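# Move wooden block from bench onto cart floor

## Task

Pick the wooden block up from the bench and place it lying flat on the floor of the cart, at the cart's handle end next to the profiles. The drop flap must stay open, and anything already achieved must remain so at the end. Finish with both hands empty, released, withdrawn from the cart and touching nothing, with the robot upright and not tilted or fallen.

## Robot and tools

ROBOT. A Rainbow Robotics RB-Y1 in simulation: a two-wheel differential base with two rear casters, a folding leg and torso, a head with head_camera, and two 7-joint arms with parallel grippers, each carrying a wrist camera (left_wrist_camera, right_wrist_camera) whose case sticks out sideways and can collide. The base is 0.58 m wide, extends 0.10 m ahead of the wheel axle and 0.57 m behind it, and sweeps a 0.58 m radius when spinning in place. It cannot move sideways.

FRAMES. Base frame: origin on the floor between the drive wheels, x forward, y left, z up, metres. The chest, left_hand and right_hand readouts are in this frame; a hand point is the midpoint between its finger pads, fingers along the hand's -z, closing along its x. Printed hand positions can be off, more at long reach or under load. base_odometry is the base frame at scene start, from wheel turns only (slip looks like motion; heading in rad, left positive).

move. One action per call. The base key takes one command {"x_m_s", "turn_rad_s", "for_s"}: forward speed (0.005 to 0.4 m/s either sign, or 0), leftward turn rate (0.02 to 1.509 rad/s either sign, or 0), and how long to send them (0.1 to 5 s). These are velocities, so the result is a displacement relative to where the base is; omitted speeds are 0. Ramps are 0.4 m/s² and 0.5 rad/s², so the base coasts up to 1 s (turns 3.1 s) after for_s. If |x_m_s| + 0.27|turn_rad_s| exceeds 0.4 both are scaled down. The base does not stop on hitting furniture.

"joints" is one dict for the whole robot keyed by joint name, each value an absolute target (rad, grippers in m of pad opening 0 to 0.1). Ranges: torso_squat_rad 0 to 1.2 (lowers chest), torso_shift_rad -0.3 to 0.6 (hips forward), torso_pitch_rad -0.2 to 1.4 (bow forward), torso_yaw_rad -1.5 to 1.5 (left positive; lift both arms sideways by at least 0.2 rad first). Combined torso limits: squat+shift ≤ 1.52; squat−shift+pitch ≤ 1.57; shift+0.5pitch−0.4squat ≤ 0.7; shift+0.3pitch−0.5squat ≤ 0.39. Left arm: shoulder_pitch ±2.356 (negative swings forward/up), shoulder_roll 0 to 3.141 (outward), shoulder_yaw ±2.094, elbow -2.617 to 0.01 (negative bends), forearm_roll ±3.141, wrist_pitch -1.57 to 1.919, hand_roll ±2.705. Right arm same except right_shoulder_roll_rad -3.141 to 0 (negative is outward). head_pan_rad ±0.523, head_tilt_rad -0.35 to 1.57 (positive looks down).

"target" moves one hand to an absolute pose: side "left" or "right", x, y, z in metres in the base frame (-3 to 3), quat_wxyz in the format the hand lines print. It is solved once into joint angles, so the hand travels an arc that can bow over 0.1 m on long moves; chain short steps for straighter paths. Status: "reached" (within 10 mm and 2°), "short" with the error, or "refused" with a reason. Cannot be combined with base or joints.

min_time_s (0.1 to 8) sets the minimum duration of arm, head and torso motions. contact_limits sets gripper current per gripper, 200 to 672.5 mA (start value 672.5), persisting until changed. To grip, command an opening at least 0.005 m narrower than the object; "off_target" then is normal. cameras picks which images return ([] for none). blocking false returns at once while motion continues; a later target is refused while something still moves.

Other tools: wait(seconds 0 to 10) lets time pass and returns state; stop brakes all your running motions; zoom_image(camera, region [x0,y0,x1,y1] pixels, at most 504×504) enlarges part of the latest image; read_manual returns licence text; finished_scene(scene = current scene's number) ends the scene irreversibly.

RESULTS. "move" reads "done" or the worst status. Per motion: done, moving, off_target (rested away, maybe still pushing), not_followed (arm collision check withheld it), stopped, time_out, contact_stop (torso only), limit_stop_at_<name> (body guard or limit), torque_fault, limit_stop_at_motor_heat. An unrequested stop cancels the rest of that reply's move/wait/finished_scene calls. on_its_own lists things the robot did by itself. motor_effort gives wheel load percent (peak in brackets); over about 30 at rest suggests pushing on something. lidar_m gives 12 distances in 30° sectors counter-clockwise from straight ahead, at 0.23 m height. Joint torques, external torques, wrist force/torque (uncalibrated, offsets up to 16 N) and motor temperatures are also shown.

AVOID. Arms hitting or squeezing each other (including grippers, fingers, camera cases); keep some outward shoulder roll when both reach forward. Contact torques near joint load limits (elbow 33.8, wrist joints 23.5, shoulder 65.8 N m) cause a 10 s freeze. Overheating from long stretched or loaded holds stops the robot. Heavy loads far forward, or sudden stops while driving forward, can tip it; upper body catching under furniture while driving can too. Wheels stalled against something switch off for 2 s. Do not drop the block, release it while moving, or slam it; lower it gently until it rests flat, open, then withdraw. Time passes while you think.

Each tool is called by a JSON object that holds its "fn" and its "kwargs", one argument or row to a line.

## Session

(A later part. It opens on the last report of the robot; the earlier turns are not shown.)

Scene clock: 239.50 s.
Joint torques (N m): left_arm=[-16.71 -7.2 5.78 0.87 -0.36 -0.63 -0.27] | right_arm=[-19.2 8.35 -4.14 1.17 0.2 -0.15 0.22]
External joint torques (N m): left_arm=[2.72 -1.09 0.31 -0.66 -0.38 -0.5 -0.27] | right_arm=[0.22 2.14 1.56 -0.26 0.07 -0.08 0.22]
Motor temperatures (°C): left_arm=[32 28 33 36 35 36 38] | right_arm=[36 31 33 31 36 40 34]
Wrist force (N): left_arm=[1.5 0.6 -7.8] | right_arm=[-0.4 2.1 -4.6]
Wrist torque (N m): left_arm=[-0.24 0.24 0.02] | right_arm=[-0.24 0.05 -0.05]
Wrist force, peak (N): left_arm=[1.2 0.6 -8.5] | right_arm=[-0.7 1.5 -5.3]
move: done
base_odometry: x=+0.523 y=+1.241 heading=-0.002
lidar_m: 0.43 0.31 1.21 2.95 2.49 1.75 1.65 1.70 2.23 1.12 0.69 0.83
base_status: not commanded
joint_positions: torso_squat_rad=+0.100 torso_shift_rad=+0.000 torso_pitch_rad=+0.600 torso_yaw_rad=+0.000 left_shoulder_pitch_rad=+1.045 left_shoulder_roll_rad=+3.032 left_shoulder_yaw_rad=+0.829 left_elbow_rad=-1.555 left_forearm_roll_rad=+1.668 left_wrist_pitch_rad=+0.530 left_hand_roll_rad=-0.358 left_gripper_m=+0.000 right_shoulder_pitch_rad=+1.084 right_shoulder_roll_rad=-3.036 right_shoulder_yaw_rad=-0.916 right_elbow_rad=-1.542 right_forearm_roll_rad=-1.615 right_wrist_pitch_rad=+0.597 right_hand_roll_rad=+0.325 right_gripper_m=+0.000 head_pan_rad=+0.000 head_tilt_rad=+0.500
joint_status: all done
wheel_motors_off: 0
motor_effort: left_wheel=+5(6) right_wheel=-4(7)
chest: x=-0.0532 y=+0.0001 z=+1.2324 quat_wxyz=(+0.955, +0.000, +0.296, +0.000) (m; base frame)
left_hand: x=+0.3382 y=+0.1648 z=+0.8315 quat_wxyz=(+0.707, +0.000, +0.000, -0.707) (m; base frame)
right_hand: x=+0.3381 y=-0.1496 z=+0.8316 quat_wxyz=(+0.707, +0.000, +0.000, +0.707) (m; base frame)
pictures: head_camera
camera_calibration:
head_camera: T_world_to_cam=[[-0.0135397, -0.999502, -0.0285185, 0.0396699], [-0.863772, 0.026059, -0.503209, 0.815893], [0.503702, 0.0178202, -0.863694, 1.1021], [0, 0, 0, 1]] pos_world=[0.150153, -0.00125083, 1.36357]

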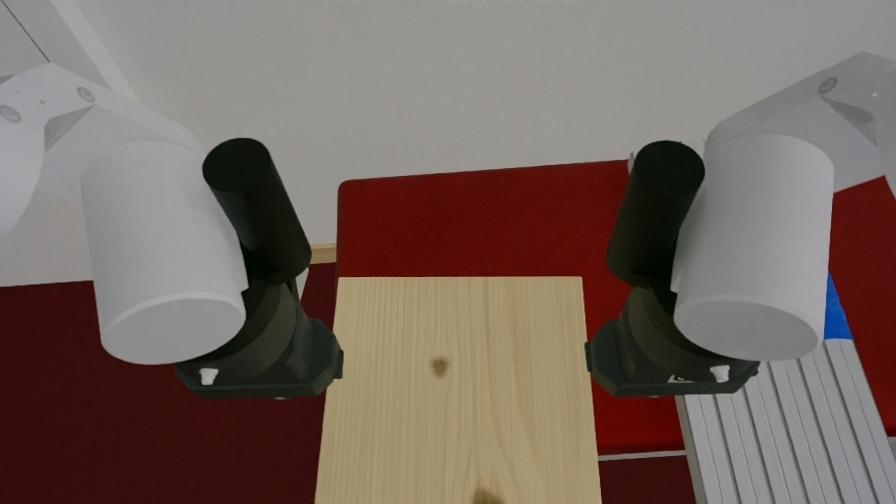

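{"fn": "move", "kwargs": {
  "base": {"x_m_s": -0.2, "for_s": 2.0},
  "cameras": []
}}

{"fn": "move", "kwargs": {
  "target": {"side": "left", "x": 0.338, "y": 0.113, "z": 0.8315, "quat_wxyz": [0.7071, 0, 0, -0.7071]},
  "min_time_s": 2,
  "cameras": []
}}

{"fn": "move", "kwargs": {
  "target": {"side": "left", "x": 0.338, "y": 0.113, "z": 0.80, "quat_wxyz": [0.7071, 0, 0, -0.7071]},
  "min_time_s": 2,
  "cameras": []
}}

{"fn": "move", "kwargs": {
  "target": {"side": "left", "x": 0.338, "y": 0.113, "z": 0.77, "quat_wxyz": [0.7071, 0, 0, -0.7071]},
  "min_time_s": 2,
  "cameras": []
}}

{"fn": "move", "kwargs": {
  "target": {"side": "left", "x": 0.338, "y": 0.113, "z": 0.74, "quat_wxyz": [0.7071, 0, 0, -0.7071]},
  "min_time_s": 2,
  "cameras": ["head_camera"]
}}

Scene clock: 244.50 s.
Joint torques (N m): left_arm=[-17.04 -6.87 5.95 1.37 -0.31 -0.56 -0.35] | right_arm=[-19.4 8.66 -4.34 1.77 0.19 -0.14 0.3]
External joint torques (N m): left_arm=[2.39 -0.76 0.49 -0.16 -0.33 -0.43 -0.35] | right_arm=[0.02 2.45 1.37 0.34 0.06 -0.07 0.3]
Motor temperatures (°C): left_arm=[32 28 33 36 35 35 38] | right_arm=[36 31 33 31 36 39 34]
Wrist force (N): left_arm=[0.9 -0.1 -7.8] | right_arm=[-0.6 1.4 -4.6]
Wrist torque (N m): left_arm=[-0.14 0.19 0.06] | right_arm=[-0.15 0.03 -0.04]
Wrist force, peak (N): left_arm=[1.0 -0.1 -8.6] | right_arm=[-0.3 1.5 -5.5]
move: done
base_odometry: x=+0.123 y=+1.242 heading=-0.001
lidar_m: 0.70 1.34 1.75 4.26 1.89 1.33 1.25 1.30 1.71 2.35 1.19 0.95
base_status: done (sent for 2 of 2 s)
joint_positions: torso_squat_rad=+0.100 torso_shift_rad=+0.000 torso_pitch_rad=+0.600 torso_yaw_rad=+0.000 left_shoulder_pitch_rad=+1.046 left_shoulder_roll_rad=+3.032 left_shoulder_yaw_rad=+0.829 left_elbow_rad=-1.555 left_forearm_roll_rad=+1.668 left_wrist_pitch_rad=+0.530 left_hand_roll_rad=-0.358 left_gripper_m=+0.000 right_shoulder_pitch_rad=+1.085 right_shoulder_roll_rad=-3.036 right_shoulder_yaw_rad=-0.916 right_elbow_rad=-1.542 right_forearm_roll_rad=-1.615 right_wrist_pitch_rad=+0.597 right_hand_roll_rad=+0.325 right_gripper_m=+0.000 head_pan_rad=+0.000 head_tilt_rad=+0.500
joint_status: not commanded
wheel_motors_off: 0
motor_effort: left_wheel=+10(32) right_wheel=-9(26)
chest: x=-0.0533 y=+0.0001 z=+1.2324 quat_wxyz=(+0.955, +0.000, +0.295, +0.000) (m; base frame)
left_hand: x=+0.3381 y=+0.1649 z=+0.8316 quat_wxyz=(+0.707, +0.000, +0.000, -0.707) (m; base frame)
right_hand: x=+0.3380 y=-0.1497 z=+0.8317 quat_wxyz=(+0.707, +0.000, +0.000, +0.707) (m; base frame)
pictures: none
No camera images: "cameras" was empty.

Scene clock: 246.83 s.
Joint torques (N m): left_arm=[-16.94 -5.61 8.19 2.7 -0.39 -0.11 0.28] | right_arm=[-19.5 8.35 -4.63 1.56 0.13 -0.15 0.22]
External joint torques (N m): left_arm=[3.13 0.43 2.1 1.19 -0.41 0.02 0.28] | right_arm=[-0.08 2.13 1.07 0.13 -0.01 -0.08 0.22]
Motor temperatures (°C): left_arm=[32 28 33 36 35 35 38] | right_arm=[36 31 33 31 36 39 34]
Wrist force (N): left_arm=[0.8 -0.6 -7.6] | right_arm=[-0.3 1.6 -5.1]
Wrist torque (N m): left_arm=[-0.09 0.16 0.06] | right_arm=[-0.21 0.04 -0.04]
Wrist force, peak (N): left_arm=[1.8 0.2 -8.3] | right_arm=[-0.7 2.1 -5.1]
move: done
base_odometry: x=+0.123 y=+1.242 heading=-0.001
lidar_m: 0.70 1.34 1.75 4.26 1.88 1.33 1.25 1.29 1.72 2.36 1.19 0.95
base_status: not commanded
joint_positions: torso_squat_rad=+0.100 torso_shift_rad=+0.000 torso_pitch_rad=+0.600 torso_yaw_rad=+0.000 left_shoulder_pitch_rad=+1.058 left_shoulder_roll_rad=+3.141 left_shoulder_yaw_rad=+0.914 left_elbow_rad=-1.497 left_forearm_roll_rad=+1.663 left_wrist_pitch_rad=+0.607 left_hand_roll_rad=-0.282 left_gripper_m=+0.000 right_shoulder_pitch_rad=+1.085 right_shoulder_roll_rad=-3.036 right_shoulder_yaw_rad=-0.916 right_elbow_rad=-1.542 right_forearm_roll_rad=-1.615 right_wrist_pitch_rad=+0.597 right_hand_roll_rad=+0.325 right_gripper_m=+0.000 head_pan_rad=+0.000 head_tilt_rad=+0.500
joint_status: all done
wheel_motors_off: 0
motor_effort: left_wheel=+10(11) right_wheel=-11(12)
chest: x=-0.0533 y=+0.0001 z=+1.2324 quat_wxyz=(+0.955, +0.000, +0.295, +0.000) (m; base frame)
left_hand: x=+0.3381 y=+0.1134 z=+0.8318 quat_wxyz=(+0.707, +0.000, -0.001, -0.707) (m; base frame)
left_hand_status: reached (checked arc, planned for 2.0 s): 1 mm and 0.1 deg off.
right_hand: x=+0.3380 y=-0.1497 z=+0.8316 quat_wxyz=(+0.707, +0.000, +0.000, +0.707) (m; base frame)
pictures: none
No camera images: "cameras" was empty.

Scene clock: 249.17 s.
Joint torques (N m): left_arm=[-16.92 -5.38 9.1 1.84 -0.35 -0.12 -0.31] | right_arm=[-19.76 8.5 -4.51 1.69 0.24 -0.1 0.26]
External joint torques (N m): left_arm=[2.83 0.73 2.42 1.14 -0.36 0.01 -0.31] | right_arm=[-0.34 2.28 1.2 0.26 0.11 -0.03 0.26]
Motor temperatures (°C): left_arm=[32 28 33 36 35 35 38] | right_arm=[36 31 33 31 36 39 34]
Wrist force (N): left_arm=[0.5 0.6 -8.2] | right_arm=[-0.2 2.0 -5.0]
Wrist torque (N m): left_arm=[-0.20 0.18 0.09] | right_arm=[-0.24 0.08 -0.06]
Wrist force, peak (N): left_arm=[1.3 0.4 -8.5] | right_arm=[-0.8 1.8 -5.1]
move: done
base_odometry: x=+0.123 y=+1.242 heading=-0.001
lidar_m: 0.70 1.33 1.75 4.26 1.90 1.33 1.25 1.30 1.70 2.35 1.19 0.95
base_status: not commanded
joint_positions: torso_squat_rad=+0.100 torso_shift_rad=+0.000 torso_pitch_rad=+0.600 torso_yaw_rad=+0.000 left_shoulder_pitch_rad=+1.249 left_shoulder_roll_rad=+3.141 left_shoulder_yaw_rad=+1.095 left_elbow_rad=-1.378 left_forearm_roll_rad=+1.524 left_wrist_pitch_rad=+0.702 left_hand_roll_rad=-0.316 left_gripper_m=+0.000 right_shoulder_pitch_rad=+1.085 right_shoulder_roll_rad=-3.036 right_shoulder_yaw_rad=-0.916 right_elbow_rad=-1.542 right_forearm_roll_rad=-1.615 right_wrist_pitch_rad=+0.597 right_hand_roll_rad=+0.325 right_gripper_m=+0.000 head_pan_rad=+0.000 head_tilt_rad=+0.500
joint_status: all done
wheel_motors_off: 0
motor_effort: left_wheel=+10(11) right_wheel=-11(12)
chest: x=-0.0533 y=+0.0001 z=+1.2324 quat_wxyz=(+0.955, +0.000, +0.295, +0.000) (m; base frame)
left_hand: x=+0.3381 y=+0.1133 z=+0.8002 quat_wxyz=(+0.707, +0.000, -0.001, -0.707) (m; base frame)
left_hand_status: reached (checked arc, planned for 2.0 s): 0 mm and 0.1 deg off.
right_hand: x=+0.3380 y=-0.1497 z=+0.8316 quat_wxyz=(+0.707, +0.000, +0.000, +0.707) (m; base frame)
pictures: none
No camera images: "cameras" was empty.

Scene clock: 251.50 s.
Joint torques (N m): left_arm=[-16.25 -5.55 9.5 -0.15 -0.23 -0.12 -0.24] | right_arm=[-19.89 8.53 -4.68 1.65 0.26 -0.16 0.2]
External joint torques (N m): left_arm=[2.55 0.47 2.21 0.99 -0.26 0.04 -0.24] | right_arm=[-0.47 2.32 1.03 0.22 0.13 -0.08 0.2]
Motor temperatures (°C): left_arm=[32 28 33 36 35 35 38] | right_arm=[36 31 33 31 36 38 34]
Wrist force (N): left_arm=[1.0 1.0 -8.4] | right_arm=[-0.6 1.6 -4.7]
Wrist torque (N m): left_arm=[-0.24 0.19 0.07] | right_arm=[-0.19 0.02 -0.06]
Wrist force, peak (N): left_arm=[0.8 0.0 -8.7] | right_arm=[-0.2 1.7 -5.5]
move: done
base_odometry: x=+0.123 y=+1.242 heading=-0.001
lidar_m: 0.70 1.35 1.74 4.27 1.90 1.33 1.24 1.30 1.70 2.35 1.20 0.94
base_status: not commanded
joint_positions: torso_squat_rad=+0.100 torso_shift_rad=+0.000 torso_pitch_rad=+0.600 torso_yaw_rad=+0.000 left_shoulder_pitch_rad=+1.529 left_shoulder_roll_rad=+3.141 left_shoulder_yaw_rad=+1.453 left_elbow_rad=-1.255 left_forearm_roll_rad=+1.284 left_wrist_pitch_rad=+0.870 left_hand_roll_rad=-0.417 left_gripper_m=+0.000 right_shoulder_pitch_rad=+1.085 right_shoulder_roll_rad=-3.036 right_shoulder_yaw_rad=-0.916 right_elbow_rad=-1.542 right_forearm_roll_rad=-1.615 right_wrist_pitch_rad=+0.597 right_hand_roll_rad=+0.325 right_gripper_m=+0.000 head_pan_rad=+0.000 head_tilt_rad=+0.500
joint_status: all done
wheel_motors_off: 0
motor_effort: left_wheel=+10(11) right_wheel=-11(12)
chest: x=-0.0533 y=+0.0001 z=+1.2324 quat_wxyz=(+0.955, +0.000, +0.295, +0.000) (m; base frame)
left_hand: x=+0.3382 y=+0.1140 z=+0.7704 quat_wxyz=(+0.708, -0.001, -0.005, -0.707) (m; base frame)
left_hand_status: reached (checked arc, planned for 2.0 s): 1 mm and 0.6 deg off.
right_hand: x=+0.3380 y=-0.1497 z=+0.8316 quat_wxyz=(+0.707, +0.000, +0.000, +0.707) (m; base frame)
pictures: none
No camera images: "cameras" was empty.

Scene clock: 253.83 s.
Joint torques (N m): left_arm=[-14.7 -5.49 9 -0.75 -0.28 -0.9 -0.31] | right_arm=[-19.52 8.53 -4.66 1.64 0.1 -0.08 0.17]
External joint torques (N m): left_arm=[2.91 0.54 1.99 1.25 -0.28 -0.53 -0.3] | right_arm=[-0.1 2.32 1.05 0.21 -0.03 -0.01 0.17]
Motor temperatures (°C): left_arm=[32 28 33 36 35 34 38] | right_arm=[36 31 33 31 36 38 34]
Wrist force (N): left_arm=[0.5 -0.5 -8.2] | right_arm=[-0.1 1.5 -4.7]
Wrist torque (N m): left_arm=[-0.13 0.18 0.08] | right_arm=[-0.18 0.08 -0.05]
Wrist force, peak (N): left_arm=[0.9 -0.2 -8.8] | right_arm=[-1.1 1.7 -5.0]
move: short
base_odometry: x=+0.123 y=+1.242 heading=-0.001
lidar_m: 0.69 1.34 1.75 4.27 1.89 1.32 1.25 1.29 1.70 2.37 1.20 0.94
base_status: not commanded
joint_positions: torso_squat_rad=+0.100 torso_shift_rad=+0.000 torso_pitch_rad=+0.600 torso_yaw_rad=+0.000 left_shoulder_pitch_rad=+1.682 left_shoulder_roll_rad=+3.141 left_shoulder_yaw_rad=+1.571 left_elbow_rad=-1.209 left_forearm_roll_rad=+1.137 left_wrist_pitch_rad=+0.762 left_hand_roll_rad=-0.455 left_gripper_m=+0.000 right_shoulder_pitch_rad=+1.085 right_shoulder_roll_rad=-3.036 right_shoulder_yaw_rad=-0.916 right_elbow_rad=-1.542 right_forearm_roll_rad=-1.615 right_wrist_pitch_rad=+0.597 right_hand_roll_rad=+0.325 right_gripper_m=+0.000 head_pan_rad=+0.000 head_tilt_rad=+0.500
joint_status: all done
wheel_motors_off: 0
motor_effort: left_wheel=+10(11) right_wheel=-10(12)
chest: x=-0.0533 y=+0.0001 z=+1.2324 quat_wxyz=(+0.955, +0.000, +0.295, +0.000) (m; base frame)
left_hand: x=+0.3376 y=+0.1136 z=+0.7408 quat_wxyz=(+0.706, -0.010, -0.059, -0.706) (m; base frame)
left_hand_status: short (checked arc, as near as the solve gets, planned for 2.0 s): 1 mm and 6.9 deg off. The place is met; only the turn is off.
right_hand: x=+0.3380 y=-0.1497 z=+0.8316 quat_wxyz=(+0.707, +0.000, +0.000, +0.707) (m; base frame)
pictures: head_camera
camera_calibration:
head_camera: T_world_to_cam=[[-0.0135383, -0.999502, -0.028519, 0.0396718], [-0.863684, 0.0260611, -0.50336, 0.816049], [0.503852, 0.0178167, -0.863606, 1.10209], [0, 0, 0, 1]] pos_world=[0.150053, -0.00125082, 1.36367]

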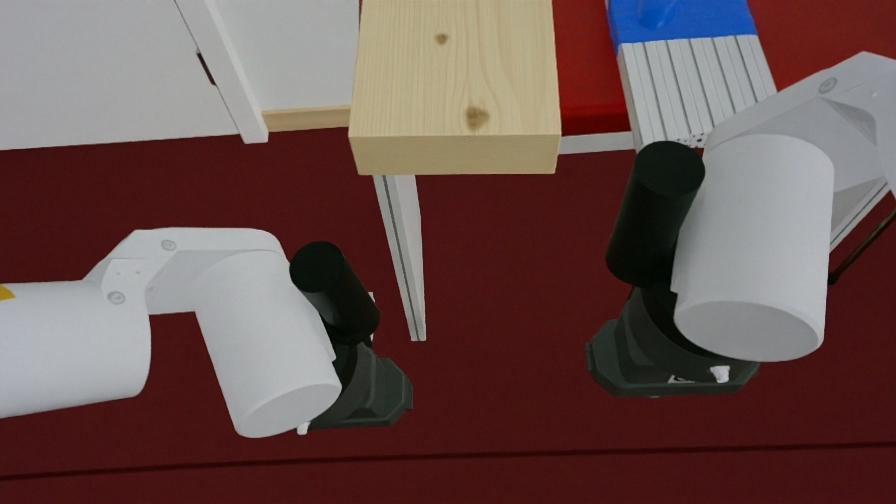

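{"fn": "move", "kwargs": {
  "base": {"x_m_s": -0.2, "for_s": 1.5},
  "cameras": []
}}

{"fn": "move", "kwargs": {
  "joints": {"left_shoulder_pitch_rad": -0.6, "left_shoulder_roll_rad": 1.2, "left_shoulder_yaw_rad": -1.0, "left_elbow_rad": -1.0, "left_forearm_roll_rad": 0, "left_wrist_pitch_rad": 0, "left_hand_roll_rad": 0},
  "min_time_s": 4,
  "cameras": ["head_camera"]
}}

{"fn": "move", "kwargs": {
  "joints": {"left_shoulder_pitch_rad": -1.2, "left_shoulder_roll_rad": 0.4, "left_shoulder_yaw_rad": -1.8, "left_elbow_rad": -1.0},
  "min_time_s": 4,
  "cameras": ["head_camera"]
}}

Scene clock: 265.50 s.
Joint torques (N m): left_arm=[-15.9 -5.7 8.37 -1.26 -0.2 -0.71 -0.29] | right_arm=[-19.94 8.41 -4.6 1.76 0.23 -0.17 0.3]
External joint torques (N m): left_arm=[1.7 0.33 1.36 0.74 -0.2 -0.34 -0.28] | right_arm=[-0.52 2.2 1.11 0.33 0.1 -0.1 0.3]
Motor temperatures (°C): left_arm=[32 28 33 36 34 34 38] | right_arm=[36 31 33 30 36 38 34]
Wrist force (N): left_arm=[0.5 0.1 -7.5] | right_arm=[-0.4 1.2 -4.9]
Wrist torque (N m): left_arm=[-0.21 0.19 0.08] | right_arm=[-0.12 0.05 -0.07]
Wrist force, peak (N): left_arm=[-0.2 -0.2 -8.8] | right_arm=[-0.9 2.2 -5.2]
move: done
base_odometry: x=-0.177 y=+1.242 heading=-0.001
lidar_m: 1.00 1.63 2.12 4.38 1.44 1.01 0.95 0.98 1.29 3.11 1.36 1.20
base_status: done (sent for 1.5 of 1.5 s)
joint_positions: torso_squat_rad=+0.100 torso_shift_rad=+0.000 torso_pitch_rad=+0.600 torso_yaw_rad=+0.000 left_shoulder_pitch_rad=+1.683 left_shoulder_roll_rad=+3.141 left_shoulder_yaw_rad=+1.571 left_elbow_rad=-1.209 left_forearm_roll_rad=+1.137 left_wrist_pitch_rad=+0.762 left_hand_roll_rad=-0.455 left_gripper_m=+0.000 right_shoulder_pitch_rad=+1.085 right_shoulder_roll_rad=-3.036 right_shoulder_yaw_rad=-0.916 right_elbow_rad=-1.542 right_forearm_roll_rad=-1.615 right_wrist_pitch_rad=+0.597 right_hand_roll_rad=+0.325 right_gripper_m=+0.000 head_pan_rad=+0.000 head_tilt_rad=+0.500
joint_status: not commanded
wheel_motors_off: 0
motor_effort: left_wheel=+9(24) right_wheel=-9(32)
chest: x=-0.0533 y=+0.0001 z=+1.2324 quat_wxyz=(+0.955, +0.000, +0.295, +0.000) (m; base frame)
left_hand: x=+0.3376 y=+0.1136 z=+0.7407 quat_wxyz=(+0.706, -0.010, -0.059, -0.706) (m; base frame)
right_hand: x=+0.3380 y=-0.1497 z=+0.8316 quat_wxyz=(+0.707, +0.000, +0.000, +0.707) (m; base frame)
pictures: none
No camera images: "cameras" was empty.

Scene clock: 269.80 s.
Joint torques (N m): left_arm=[-4.06 17.42 5.25 2.61 -0.14 -0.15 0.2] | right_arm=[-19.93 8.33 -4.86 1.69 0.28 -0.08 0.29]
External joint torques (N m): left_arm=[0.53 -1.74 0.47 0.84 -0.19 -0.19 0.19] | right_arm=[-0.51 2.12 0.85 0.26 0.15 -0.01 0.29]
Motor temperatures (°C): left_arm=[32 28 33 36 34 34 38] | right_arm=[36 31 33 30 36 37 34]
Wrist force (N): left_arm=[1.4 -2.7 -7.1] | right_arm=[-0.3 1.3 -4.4]
Wrist torque (N m): left_arm=[-0.02 0.23 0.04] | right_arm=[-0.15 0.04 -0.07]
Wrist force, peak (N): left_arm=[1.5 -0.3 -8.8] | right_arm=[-0.3 1.6 -5.4]
move: done
base_odometry: x=-0.177 y=+1.242 heading=-0.001
lidar_m: 0.99 1.63 2.11 4.37 1.45 1.00 0.96 0.99 1.31 3.13 1.36 1.20
base_status: not commanded
joint_positions: torso_squat_rad=+0.100 torso_shift_rad=+0.000 torso_pitch_rad=+0.600 torso_yaw_rad=+0.000 left_shoulder_pitch_rad=-0.600 left_shoulder_roll_rad=+1.200 left_shoulder_yaw_rad=-1.000 left_elbow_rad=-1.000 left_forearm_roll_rad=+0.000 left_wrist_pitch_rad=+0.000 left_hand_roll_rad=+0.000 left_gripper_m=+0.000 right_shoulder_pitch_rad=+1.085 right_shoulder_roll_rad=-3.036 right_shoulder_yaw_rad=-0.916 right_elbow_rad=-1.542 right_forearm_roll_rad=-1.615 right_wrist_pitch_rad=+0.597 right_hand_roll_rad=+0.325 right_gripper_m=+0.000 head_pan_rad=+0.000 head_tilt_rad=+0.500
joint_status: all done
wheel_motors_off: 0
motor_effort: left_wheel=+9(10) right_wheel=-7(11)
chest: x=-0.0533 y=+0.0001 z=+1.2324 quat_wxyz=(+0.955, +0.000, +0.296, +0.000) (m; base frame)
left_hand: x=+0.2713 y=+0.5348 z=+0.7314 quat_wxyz=(+0.714, +0.200, -0.137, -0.657) (m; base frame)
right_hand: x=+0.3380 y=-0.1497 z=+0.8316 quat_wxyz=(+0.707, +0.000, +0.000, +0.707) (m; base frame)
pictures: head_camera
camera_calibration:
head_camera: T_world_to_cam=[[-0.0135381, -0.999502, -0.0285189, 0.0396716], [-0.863684, 0.0260609, -0.50336, 0.816049], [0.503852, 0.0178167, -0.863606, 1.10209], [0, 0, 0, 1]] pos_world=[0.150053, -0.00125082, 1.36367]

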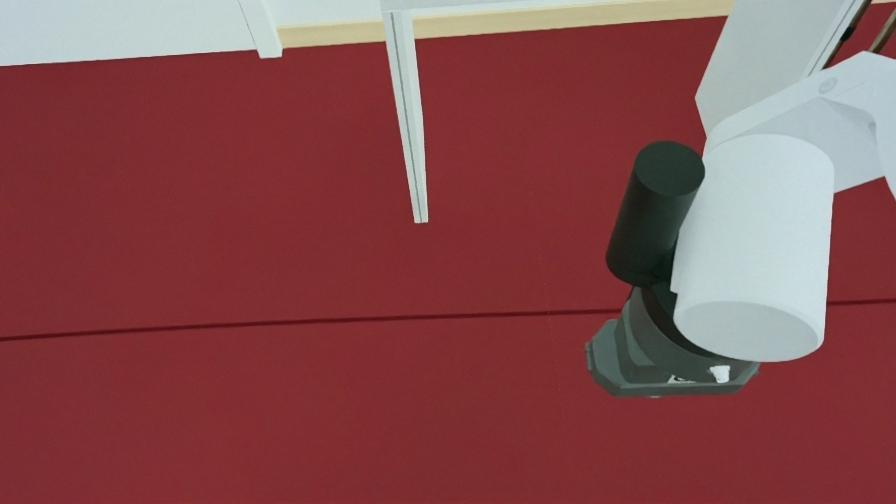

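Scene clock: 274.10 s.
Joint torques (N m): left_arm=[-10.84 -1.26 4.21 -3.2 -0.02 -1.1 0.26] | right_arm=[-19.93 8.31 -5.21 1.75 0.12 -0.18 0.27]
External joint torques (N m): left_arm=[0.56 -1.58 -0.18 0.52 -0.08 -0.14 0.28] | right_arm=[-0.51 2.09 0.5 0.32 -0.01 -0.11 0.27]
Motor temperatures (°C): left_arm=[32 28 33 36 34 34 38] | right_arm=[36 31 33 30 36 37 34]
Wrist force (N): left_arm=[-1.6 -2.4 -6.0] | right_arm=[-0.7 1.7 -4.9]
Wrist torque (N m): left_arm=[0.00 0.08 0.09] | right_arm=[-0.21 -0.01 -0.07]
Wrist force, peak (N): left_arm=[0.3 -2.3 -7.9] | right_arm=[-0.3 1.9 -5.3]
move: done
base_odometry: x=-0.177 y=+1.242 heading=-0.001
lidar_m: 1.00 1.63 2.11 4.38 1.43 1.01 0.94 0.99 1.30 3.11 1.35 1.21
base_status: not commanded
joint_positions: torso_squat_rad=+0.100 torso_shift_rad=+0.000 torso_pitch_rad=+0.600 torso_yaw_rad=+0.000 left_shoulder_pitch_rad=-1.200 left_shoulder_roll_rad=+0.400 left_shoulder_yaw_rad=-1.800 left_elbow_rad=-1.000 left_forearm_roll_rad=+0.000 left_wrist_pitch_rad=+0.000 left_hand_roll_rad=+0.000 left_gripper_m=+0.000 right_shoulder_pitch_rad=+1.085 right_shoulder_roll_rad=-3.036 right_shoulder_yaw_rad=-0.916 right_elbow_rad=-1.542 right_forearm_roll_rad=-1.615 right_wrist_pitch_rad=+0.597 right_hand_roll_rad=+0.325 right_gripper_m=+0.000 head_pan_rad=+0.000 head_tilt_rad=+0.500
joint_status: all done
wheel_motors_off: 0
motor_effort: left_wheel=+8(9) right_wheel=-8(10)
chest: x=-0.0533 y=+0.0001 z=+1.2324 quat_wxyz=(+0.955, +0.000, +0.296, +0.000) (m; base frame)
left_hand: x=+0.1792 y=-0.0370 z=+0.6680 quat_wxyz=(+0.385, -0.116, -0.301, -0.865) (m; base frame)
right_hand: x=+0.3380 y=-0.1497 z=+0.8316 quat_wxyz=(+0.707, +0.000, +0.000, +0.707) (m; base frame)
pictures: head_camera
camera_calibration:
head_camera: T_world_to_cam=[[-0.0135381, -0.999502, -0.0285189, 0.0396716], [-0.863684, 0.0260609, -0.50336, 0.816049], [0.503852, 0.0178167, -0.863606, 1.10209], [0, 0, 0, 1]] pos_world=[0.150053, -0.00125082, 1.36367]

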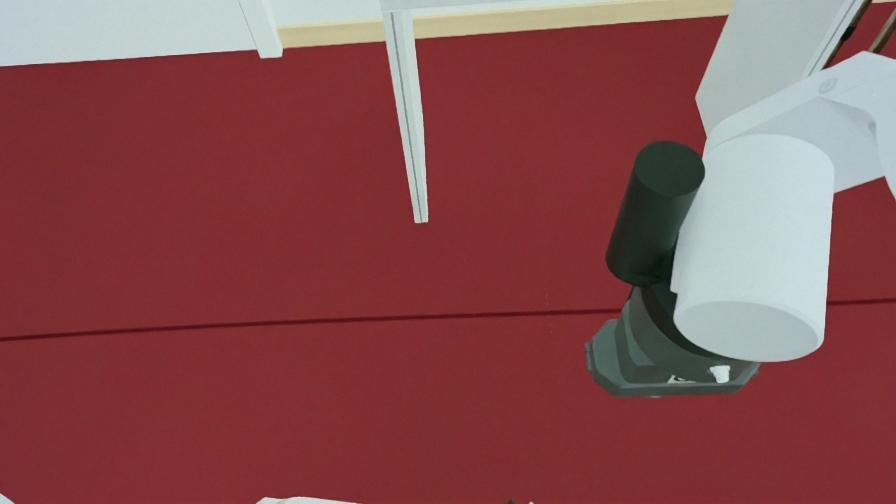

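{"fn": "move", "kwargs": {
  "target": {"side": "left", "x": 0.338, "y": 0.165, "z": 0.80, "quat_wxyz": [0.7071, 0, 0, -0.7071]},
  "min_time_s": 4,
  "cameras": ["head_camera"]
}}

{"fn": "move", "kwargs": {
  "target": {"side": "left", "x": 0.338, "y": 0.165, "z": 0.8315, "quat_wxyz": [0.7071, 0, 0, -0.7071]},
  "min_time_s": 2,
  "cameras": ["head_camera"]
}}

Scene clock: 279.70 s.
Joint torques (N m): left_arm=[-17.32 5.63 6.37 -0.33 0.11 -0.07 -0.31] | right_arm=[-20.15 8.35 -4.71 1.74 0.13 -0.18 0.37]
External joint torques (N m): left_arm=[1.56 -1.15 -0.02 -0.95 0.1 0.07 -0.31] | right_arm=[-0.73 2.14 1 0.31 0 -0.11 0.37]
Motor temperatures (°C): left_arm=[32 28 32 36 34 33 38] | right_arm=[36 31 32 30 36 37 34]
Wrist force (N): left_arm=[0.7 0.3 -7.9] | right_arm=[-0.9 1.8 -4.7]
Wrist torque (N m): left_arm=[-0.20 0.19 0.10] | right_arm=[-0.20 -0.02 -0.08]
Wrist force, peak (N): left_arm=[0.5 -0.4 -8.4] | right_arm=[-0.1 1.9 -5.1]
move: done
base_odometry: x=-0.177 y=+1.242 heading=-0.001
lidar_m: 0.99 1.63 2.11 4.37 1.44 1.00 0.94 0.98 1.29 3.11 1.36 1.20
base_status: not commanded
joint_positions: torso_squat_rad=+0.100 torso_shift_rad=+0.000 torso_pitch_rad=+0.600 torso_yaw_rad=+0.000 left_shoulder_pitch_rad=-1.878 left_shoulder_roll_rad=+0.832 left_shoulder_yaw_rad=-2.081 left_elbow_rad=-1.452 left_forearm_roll_rad=+1.486 left_wrist_pitch_rad=+0.645 left_hand_roll_rad=-0.359 left_gripper_m=+0.000 right_shoulder_pitch_rad=+1.085 right_shoulder_roll_rad=-3.036 right_shoulder_yaw_rad=-0.916 right_elbow_rad=-1.542 right_forearm_roll_rad=-1.615 right_wrist_pitch_rad=+0.597 right_hand_roll_rad=+0.325 right_gripper_m=+0.000 head_pan_rad=+0.000 head_tilt_rad=+0.500
joint_status: all done
wheel_motors_off: 0
motor_effort: left_wheel=+9(9) right_wheel=-9(10)
chest: x=-0.0533 y=+0.0001 z=+1.2324 quat_wxyz=(+0.955, +0.000, +0.296, +0.000) (m; base frame)
left_hand: x=+0.3378 y=+0.1643 z=+0.8002 quat_wxyz=(+0.708, +0.002, -0.004, -0.707) (m; base frame)
left_hand_status: reached (checked arc, planned for 4.0 s): 1 mm and 0.5 deg off.
right_hand: x=+0.3380 y=-0.1497 z=+0.8316 quat_wxyz=(+0.707, +0.000, +0.000, +0.707) (m; base frame)
pictures: head_camera
camera_calibration:
head_camera: T_world_to_cam=[[-0.0135381, -0.999502, -0.0285189, 0.0396716], [-0.863684, 0.0260609, -0.50336, 0.816049], [0.503852, 0.0178167, -0.863606, 1.10209], [0, 0, 0, 1]] pos_world=[0.150053, -0.00125082, 1.36367]

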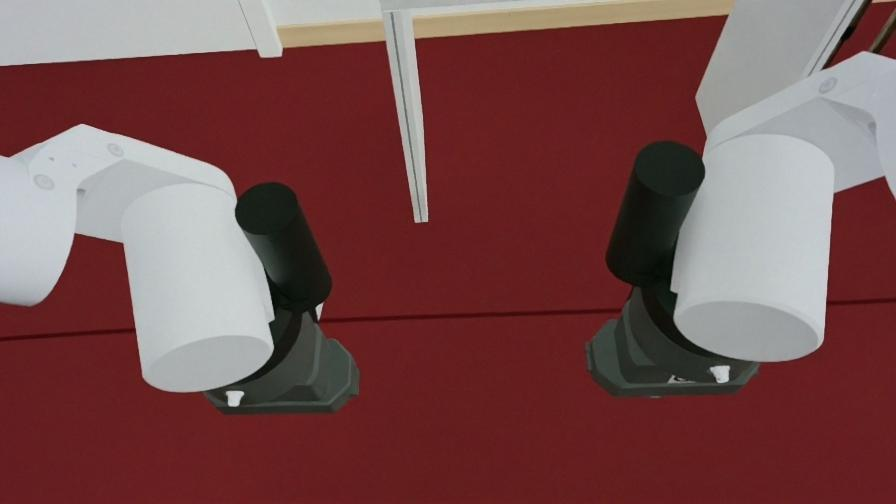

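Scene clock: 282.03 s.
Joint torques (N m): left_arm=[-17.45 5.87 9.24 -0.2 0.27 0.01 0.25] | right_arm=[-20.27 8.29 -4.4 1.73 0.19 -0.25 0.22]
External joint torques (N m): left_arm=[1.43 -0.76 2.38 -0.8 0.25 0.14 0.25] | right_arm=[-0.85 2.07 1.31 0.31 0.06 -0.18 0.22]
Motor temperatures (°C): left_arm=[32 28 32 36 34 33 38] | right_arm=[35 31 32 30 36 37 34]
Wrist force (N): left_arm=[1.4 -0.2 -7.7] | right_arm=[-0.3 2.2 -4.9]
Wrist torque (N m): left_arm=[-0.09 0.27 0.08] | right_arm=[-0.27 0.05 -0.07]
Wrist force, peak (N): left_arm=[0.9 0.1 -8.4] | right_arm=[-1.1 1.8 -5.2]
move: done
base_odometry: x=-0.177 y=+1.242 heading=-0.001
lidar_m: 0.99 1.63 2.11 4.38 1.44 1.00 0.95 0.99 1.31 3.12 1.35 1.20
base_status: not commanded
joint_positions: torso_squat_rad=+0.100 torso_shift_rad=+0.000 torso_pitch_rad=+0.600 torso_yaw_rad=+0.000 left_shoulder_pitch_rad=-1.952 left_shoulder_roll_rad=+0.898 left_shoulder_yaw_rad=-2.074 left_elbow_rad=-1.555 left_forearm_roll_rad=+1.506 left_wrist_pitch_rad=+0.695 left_hand_roll_rad=-0.353 left_gripper_m=+0.000 right_shoulder_pitch_rad=+1.085 right_shoulder_roll_rad=-3.036 right_shoulder_yaw_rad=-0.916 right_elbow_rad=-1.542 right_forearm_roll_rad=-1.615 right_wrist_pitch_rad=+0.597 right_hand_roll_rad=+0.325 right_gripper_m=+0.000 head_pan_rad=+0.000 head_tilt_rad=+0.500
joint_status: all done
wheel_motors_off: 0
motor_effort: left_wheel=+8(9) right_wheel=-8(10)
chest: x=-0.0533 y=+0.0001 z=+1.2324 quat_wxyz=(+0.955, +0.000, +0.296, +0.000) (m; base frame)
left_hand: x=+0.3380 y=+0.1650 z=+0.8314 quat_wxyz=(+0.707, +0.000, +0.000, -0.707) (m; base frame)
left_hand_status: reached (checked arc, planned for 2.0 s): 0 mm and 0.0 deg off.
right_hand: x=+0.3380 y=-0.1497 z=+0.8316 quat_wxyz=(+0.707, +0.000, +0.000, +0.707) (m; base frame)
pictures: head_camera
camera_calibration:
head_camera: T_world_to_cam=[[-0.0135381, -0.999502, -0.0285189, 0.0396716], [-0.863684, 0.0260609, -0.50336, 0.816049], [0.503852, 0.0178167, -0.863606, 1.10209], [0, 0, 0, 1]] pos_world=[0.150053, -0.00125082, 1.36367]

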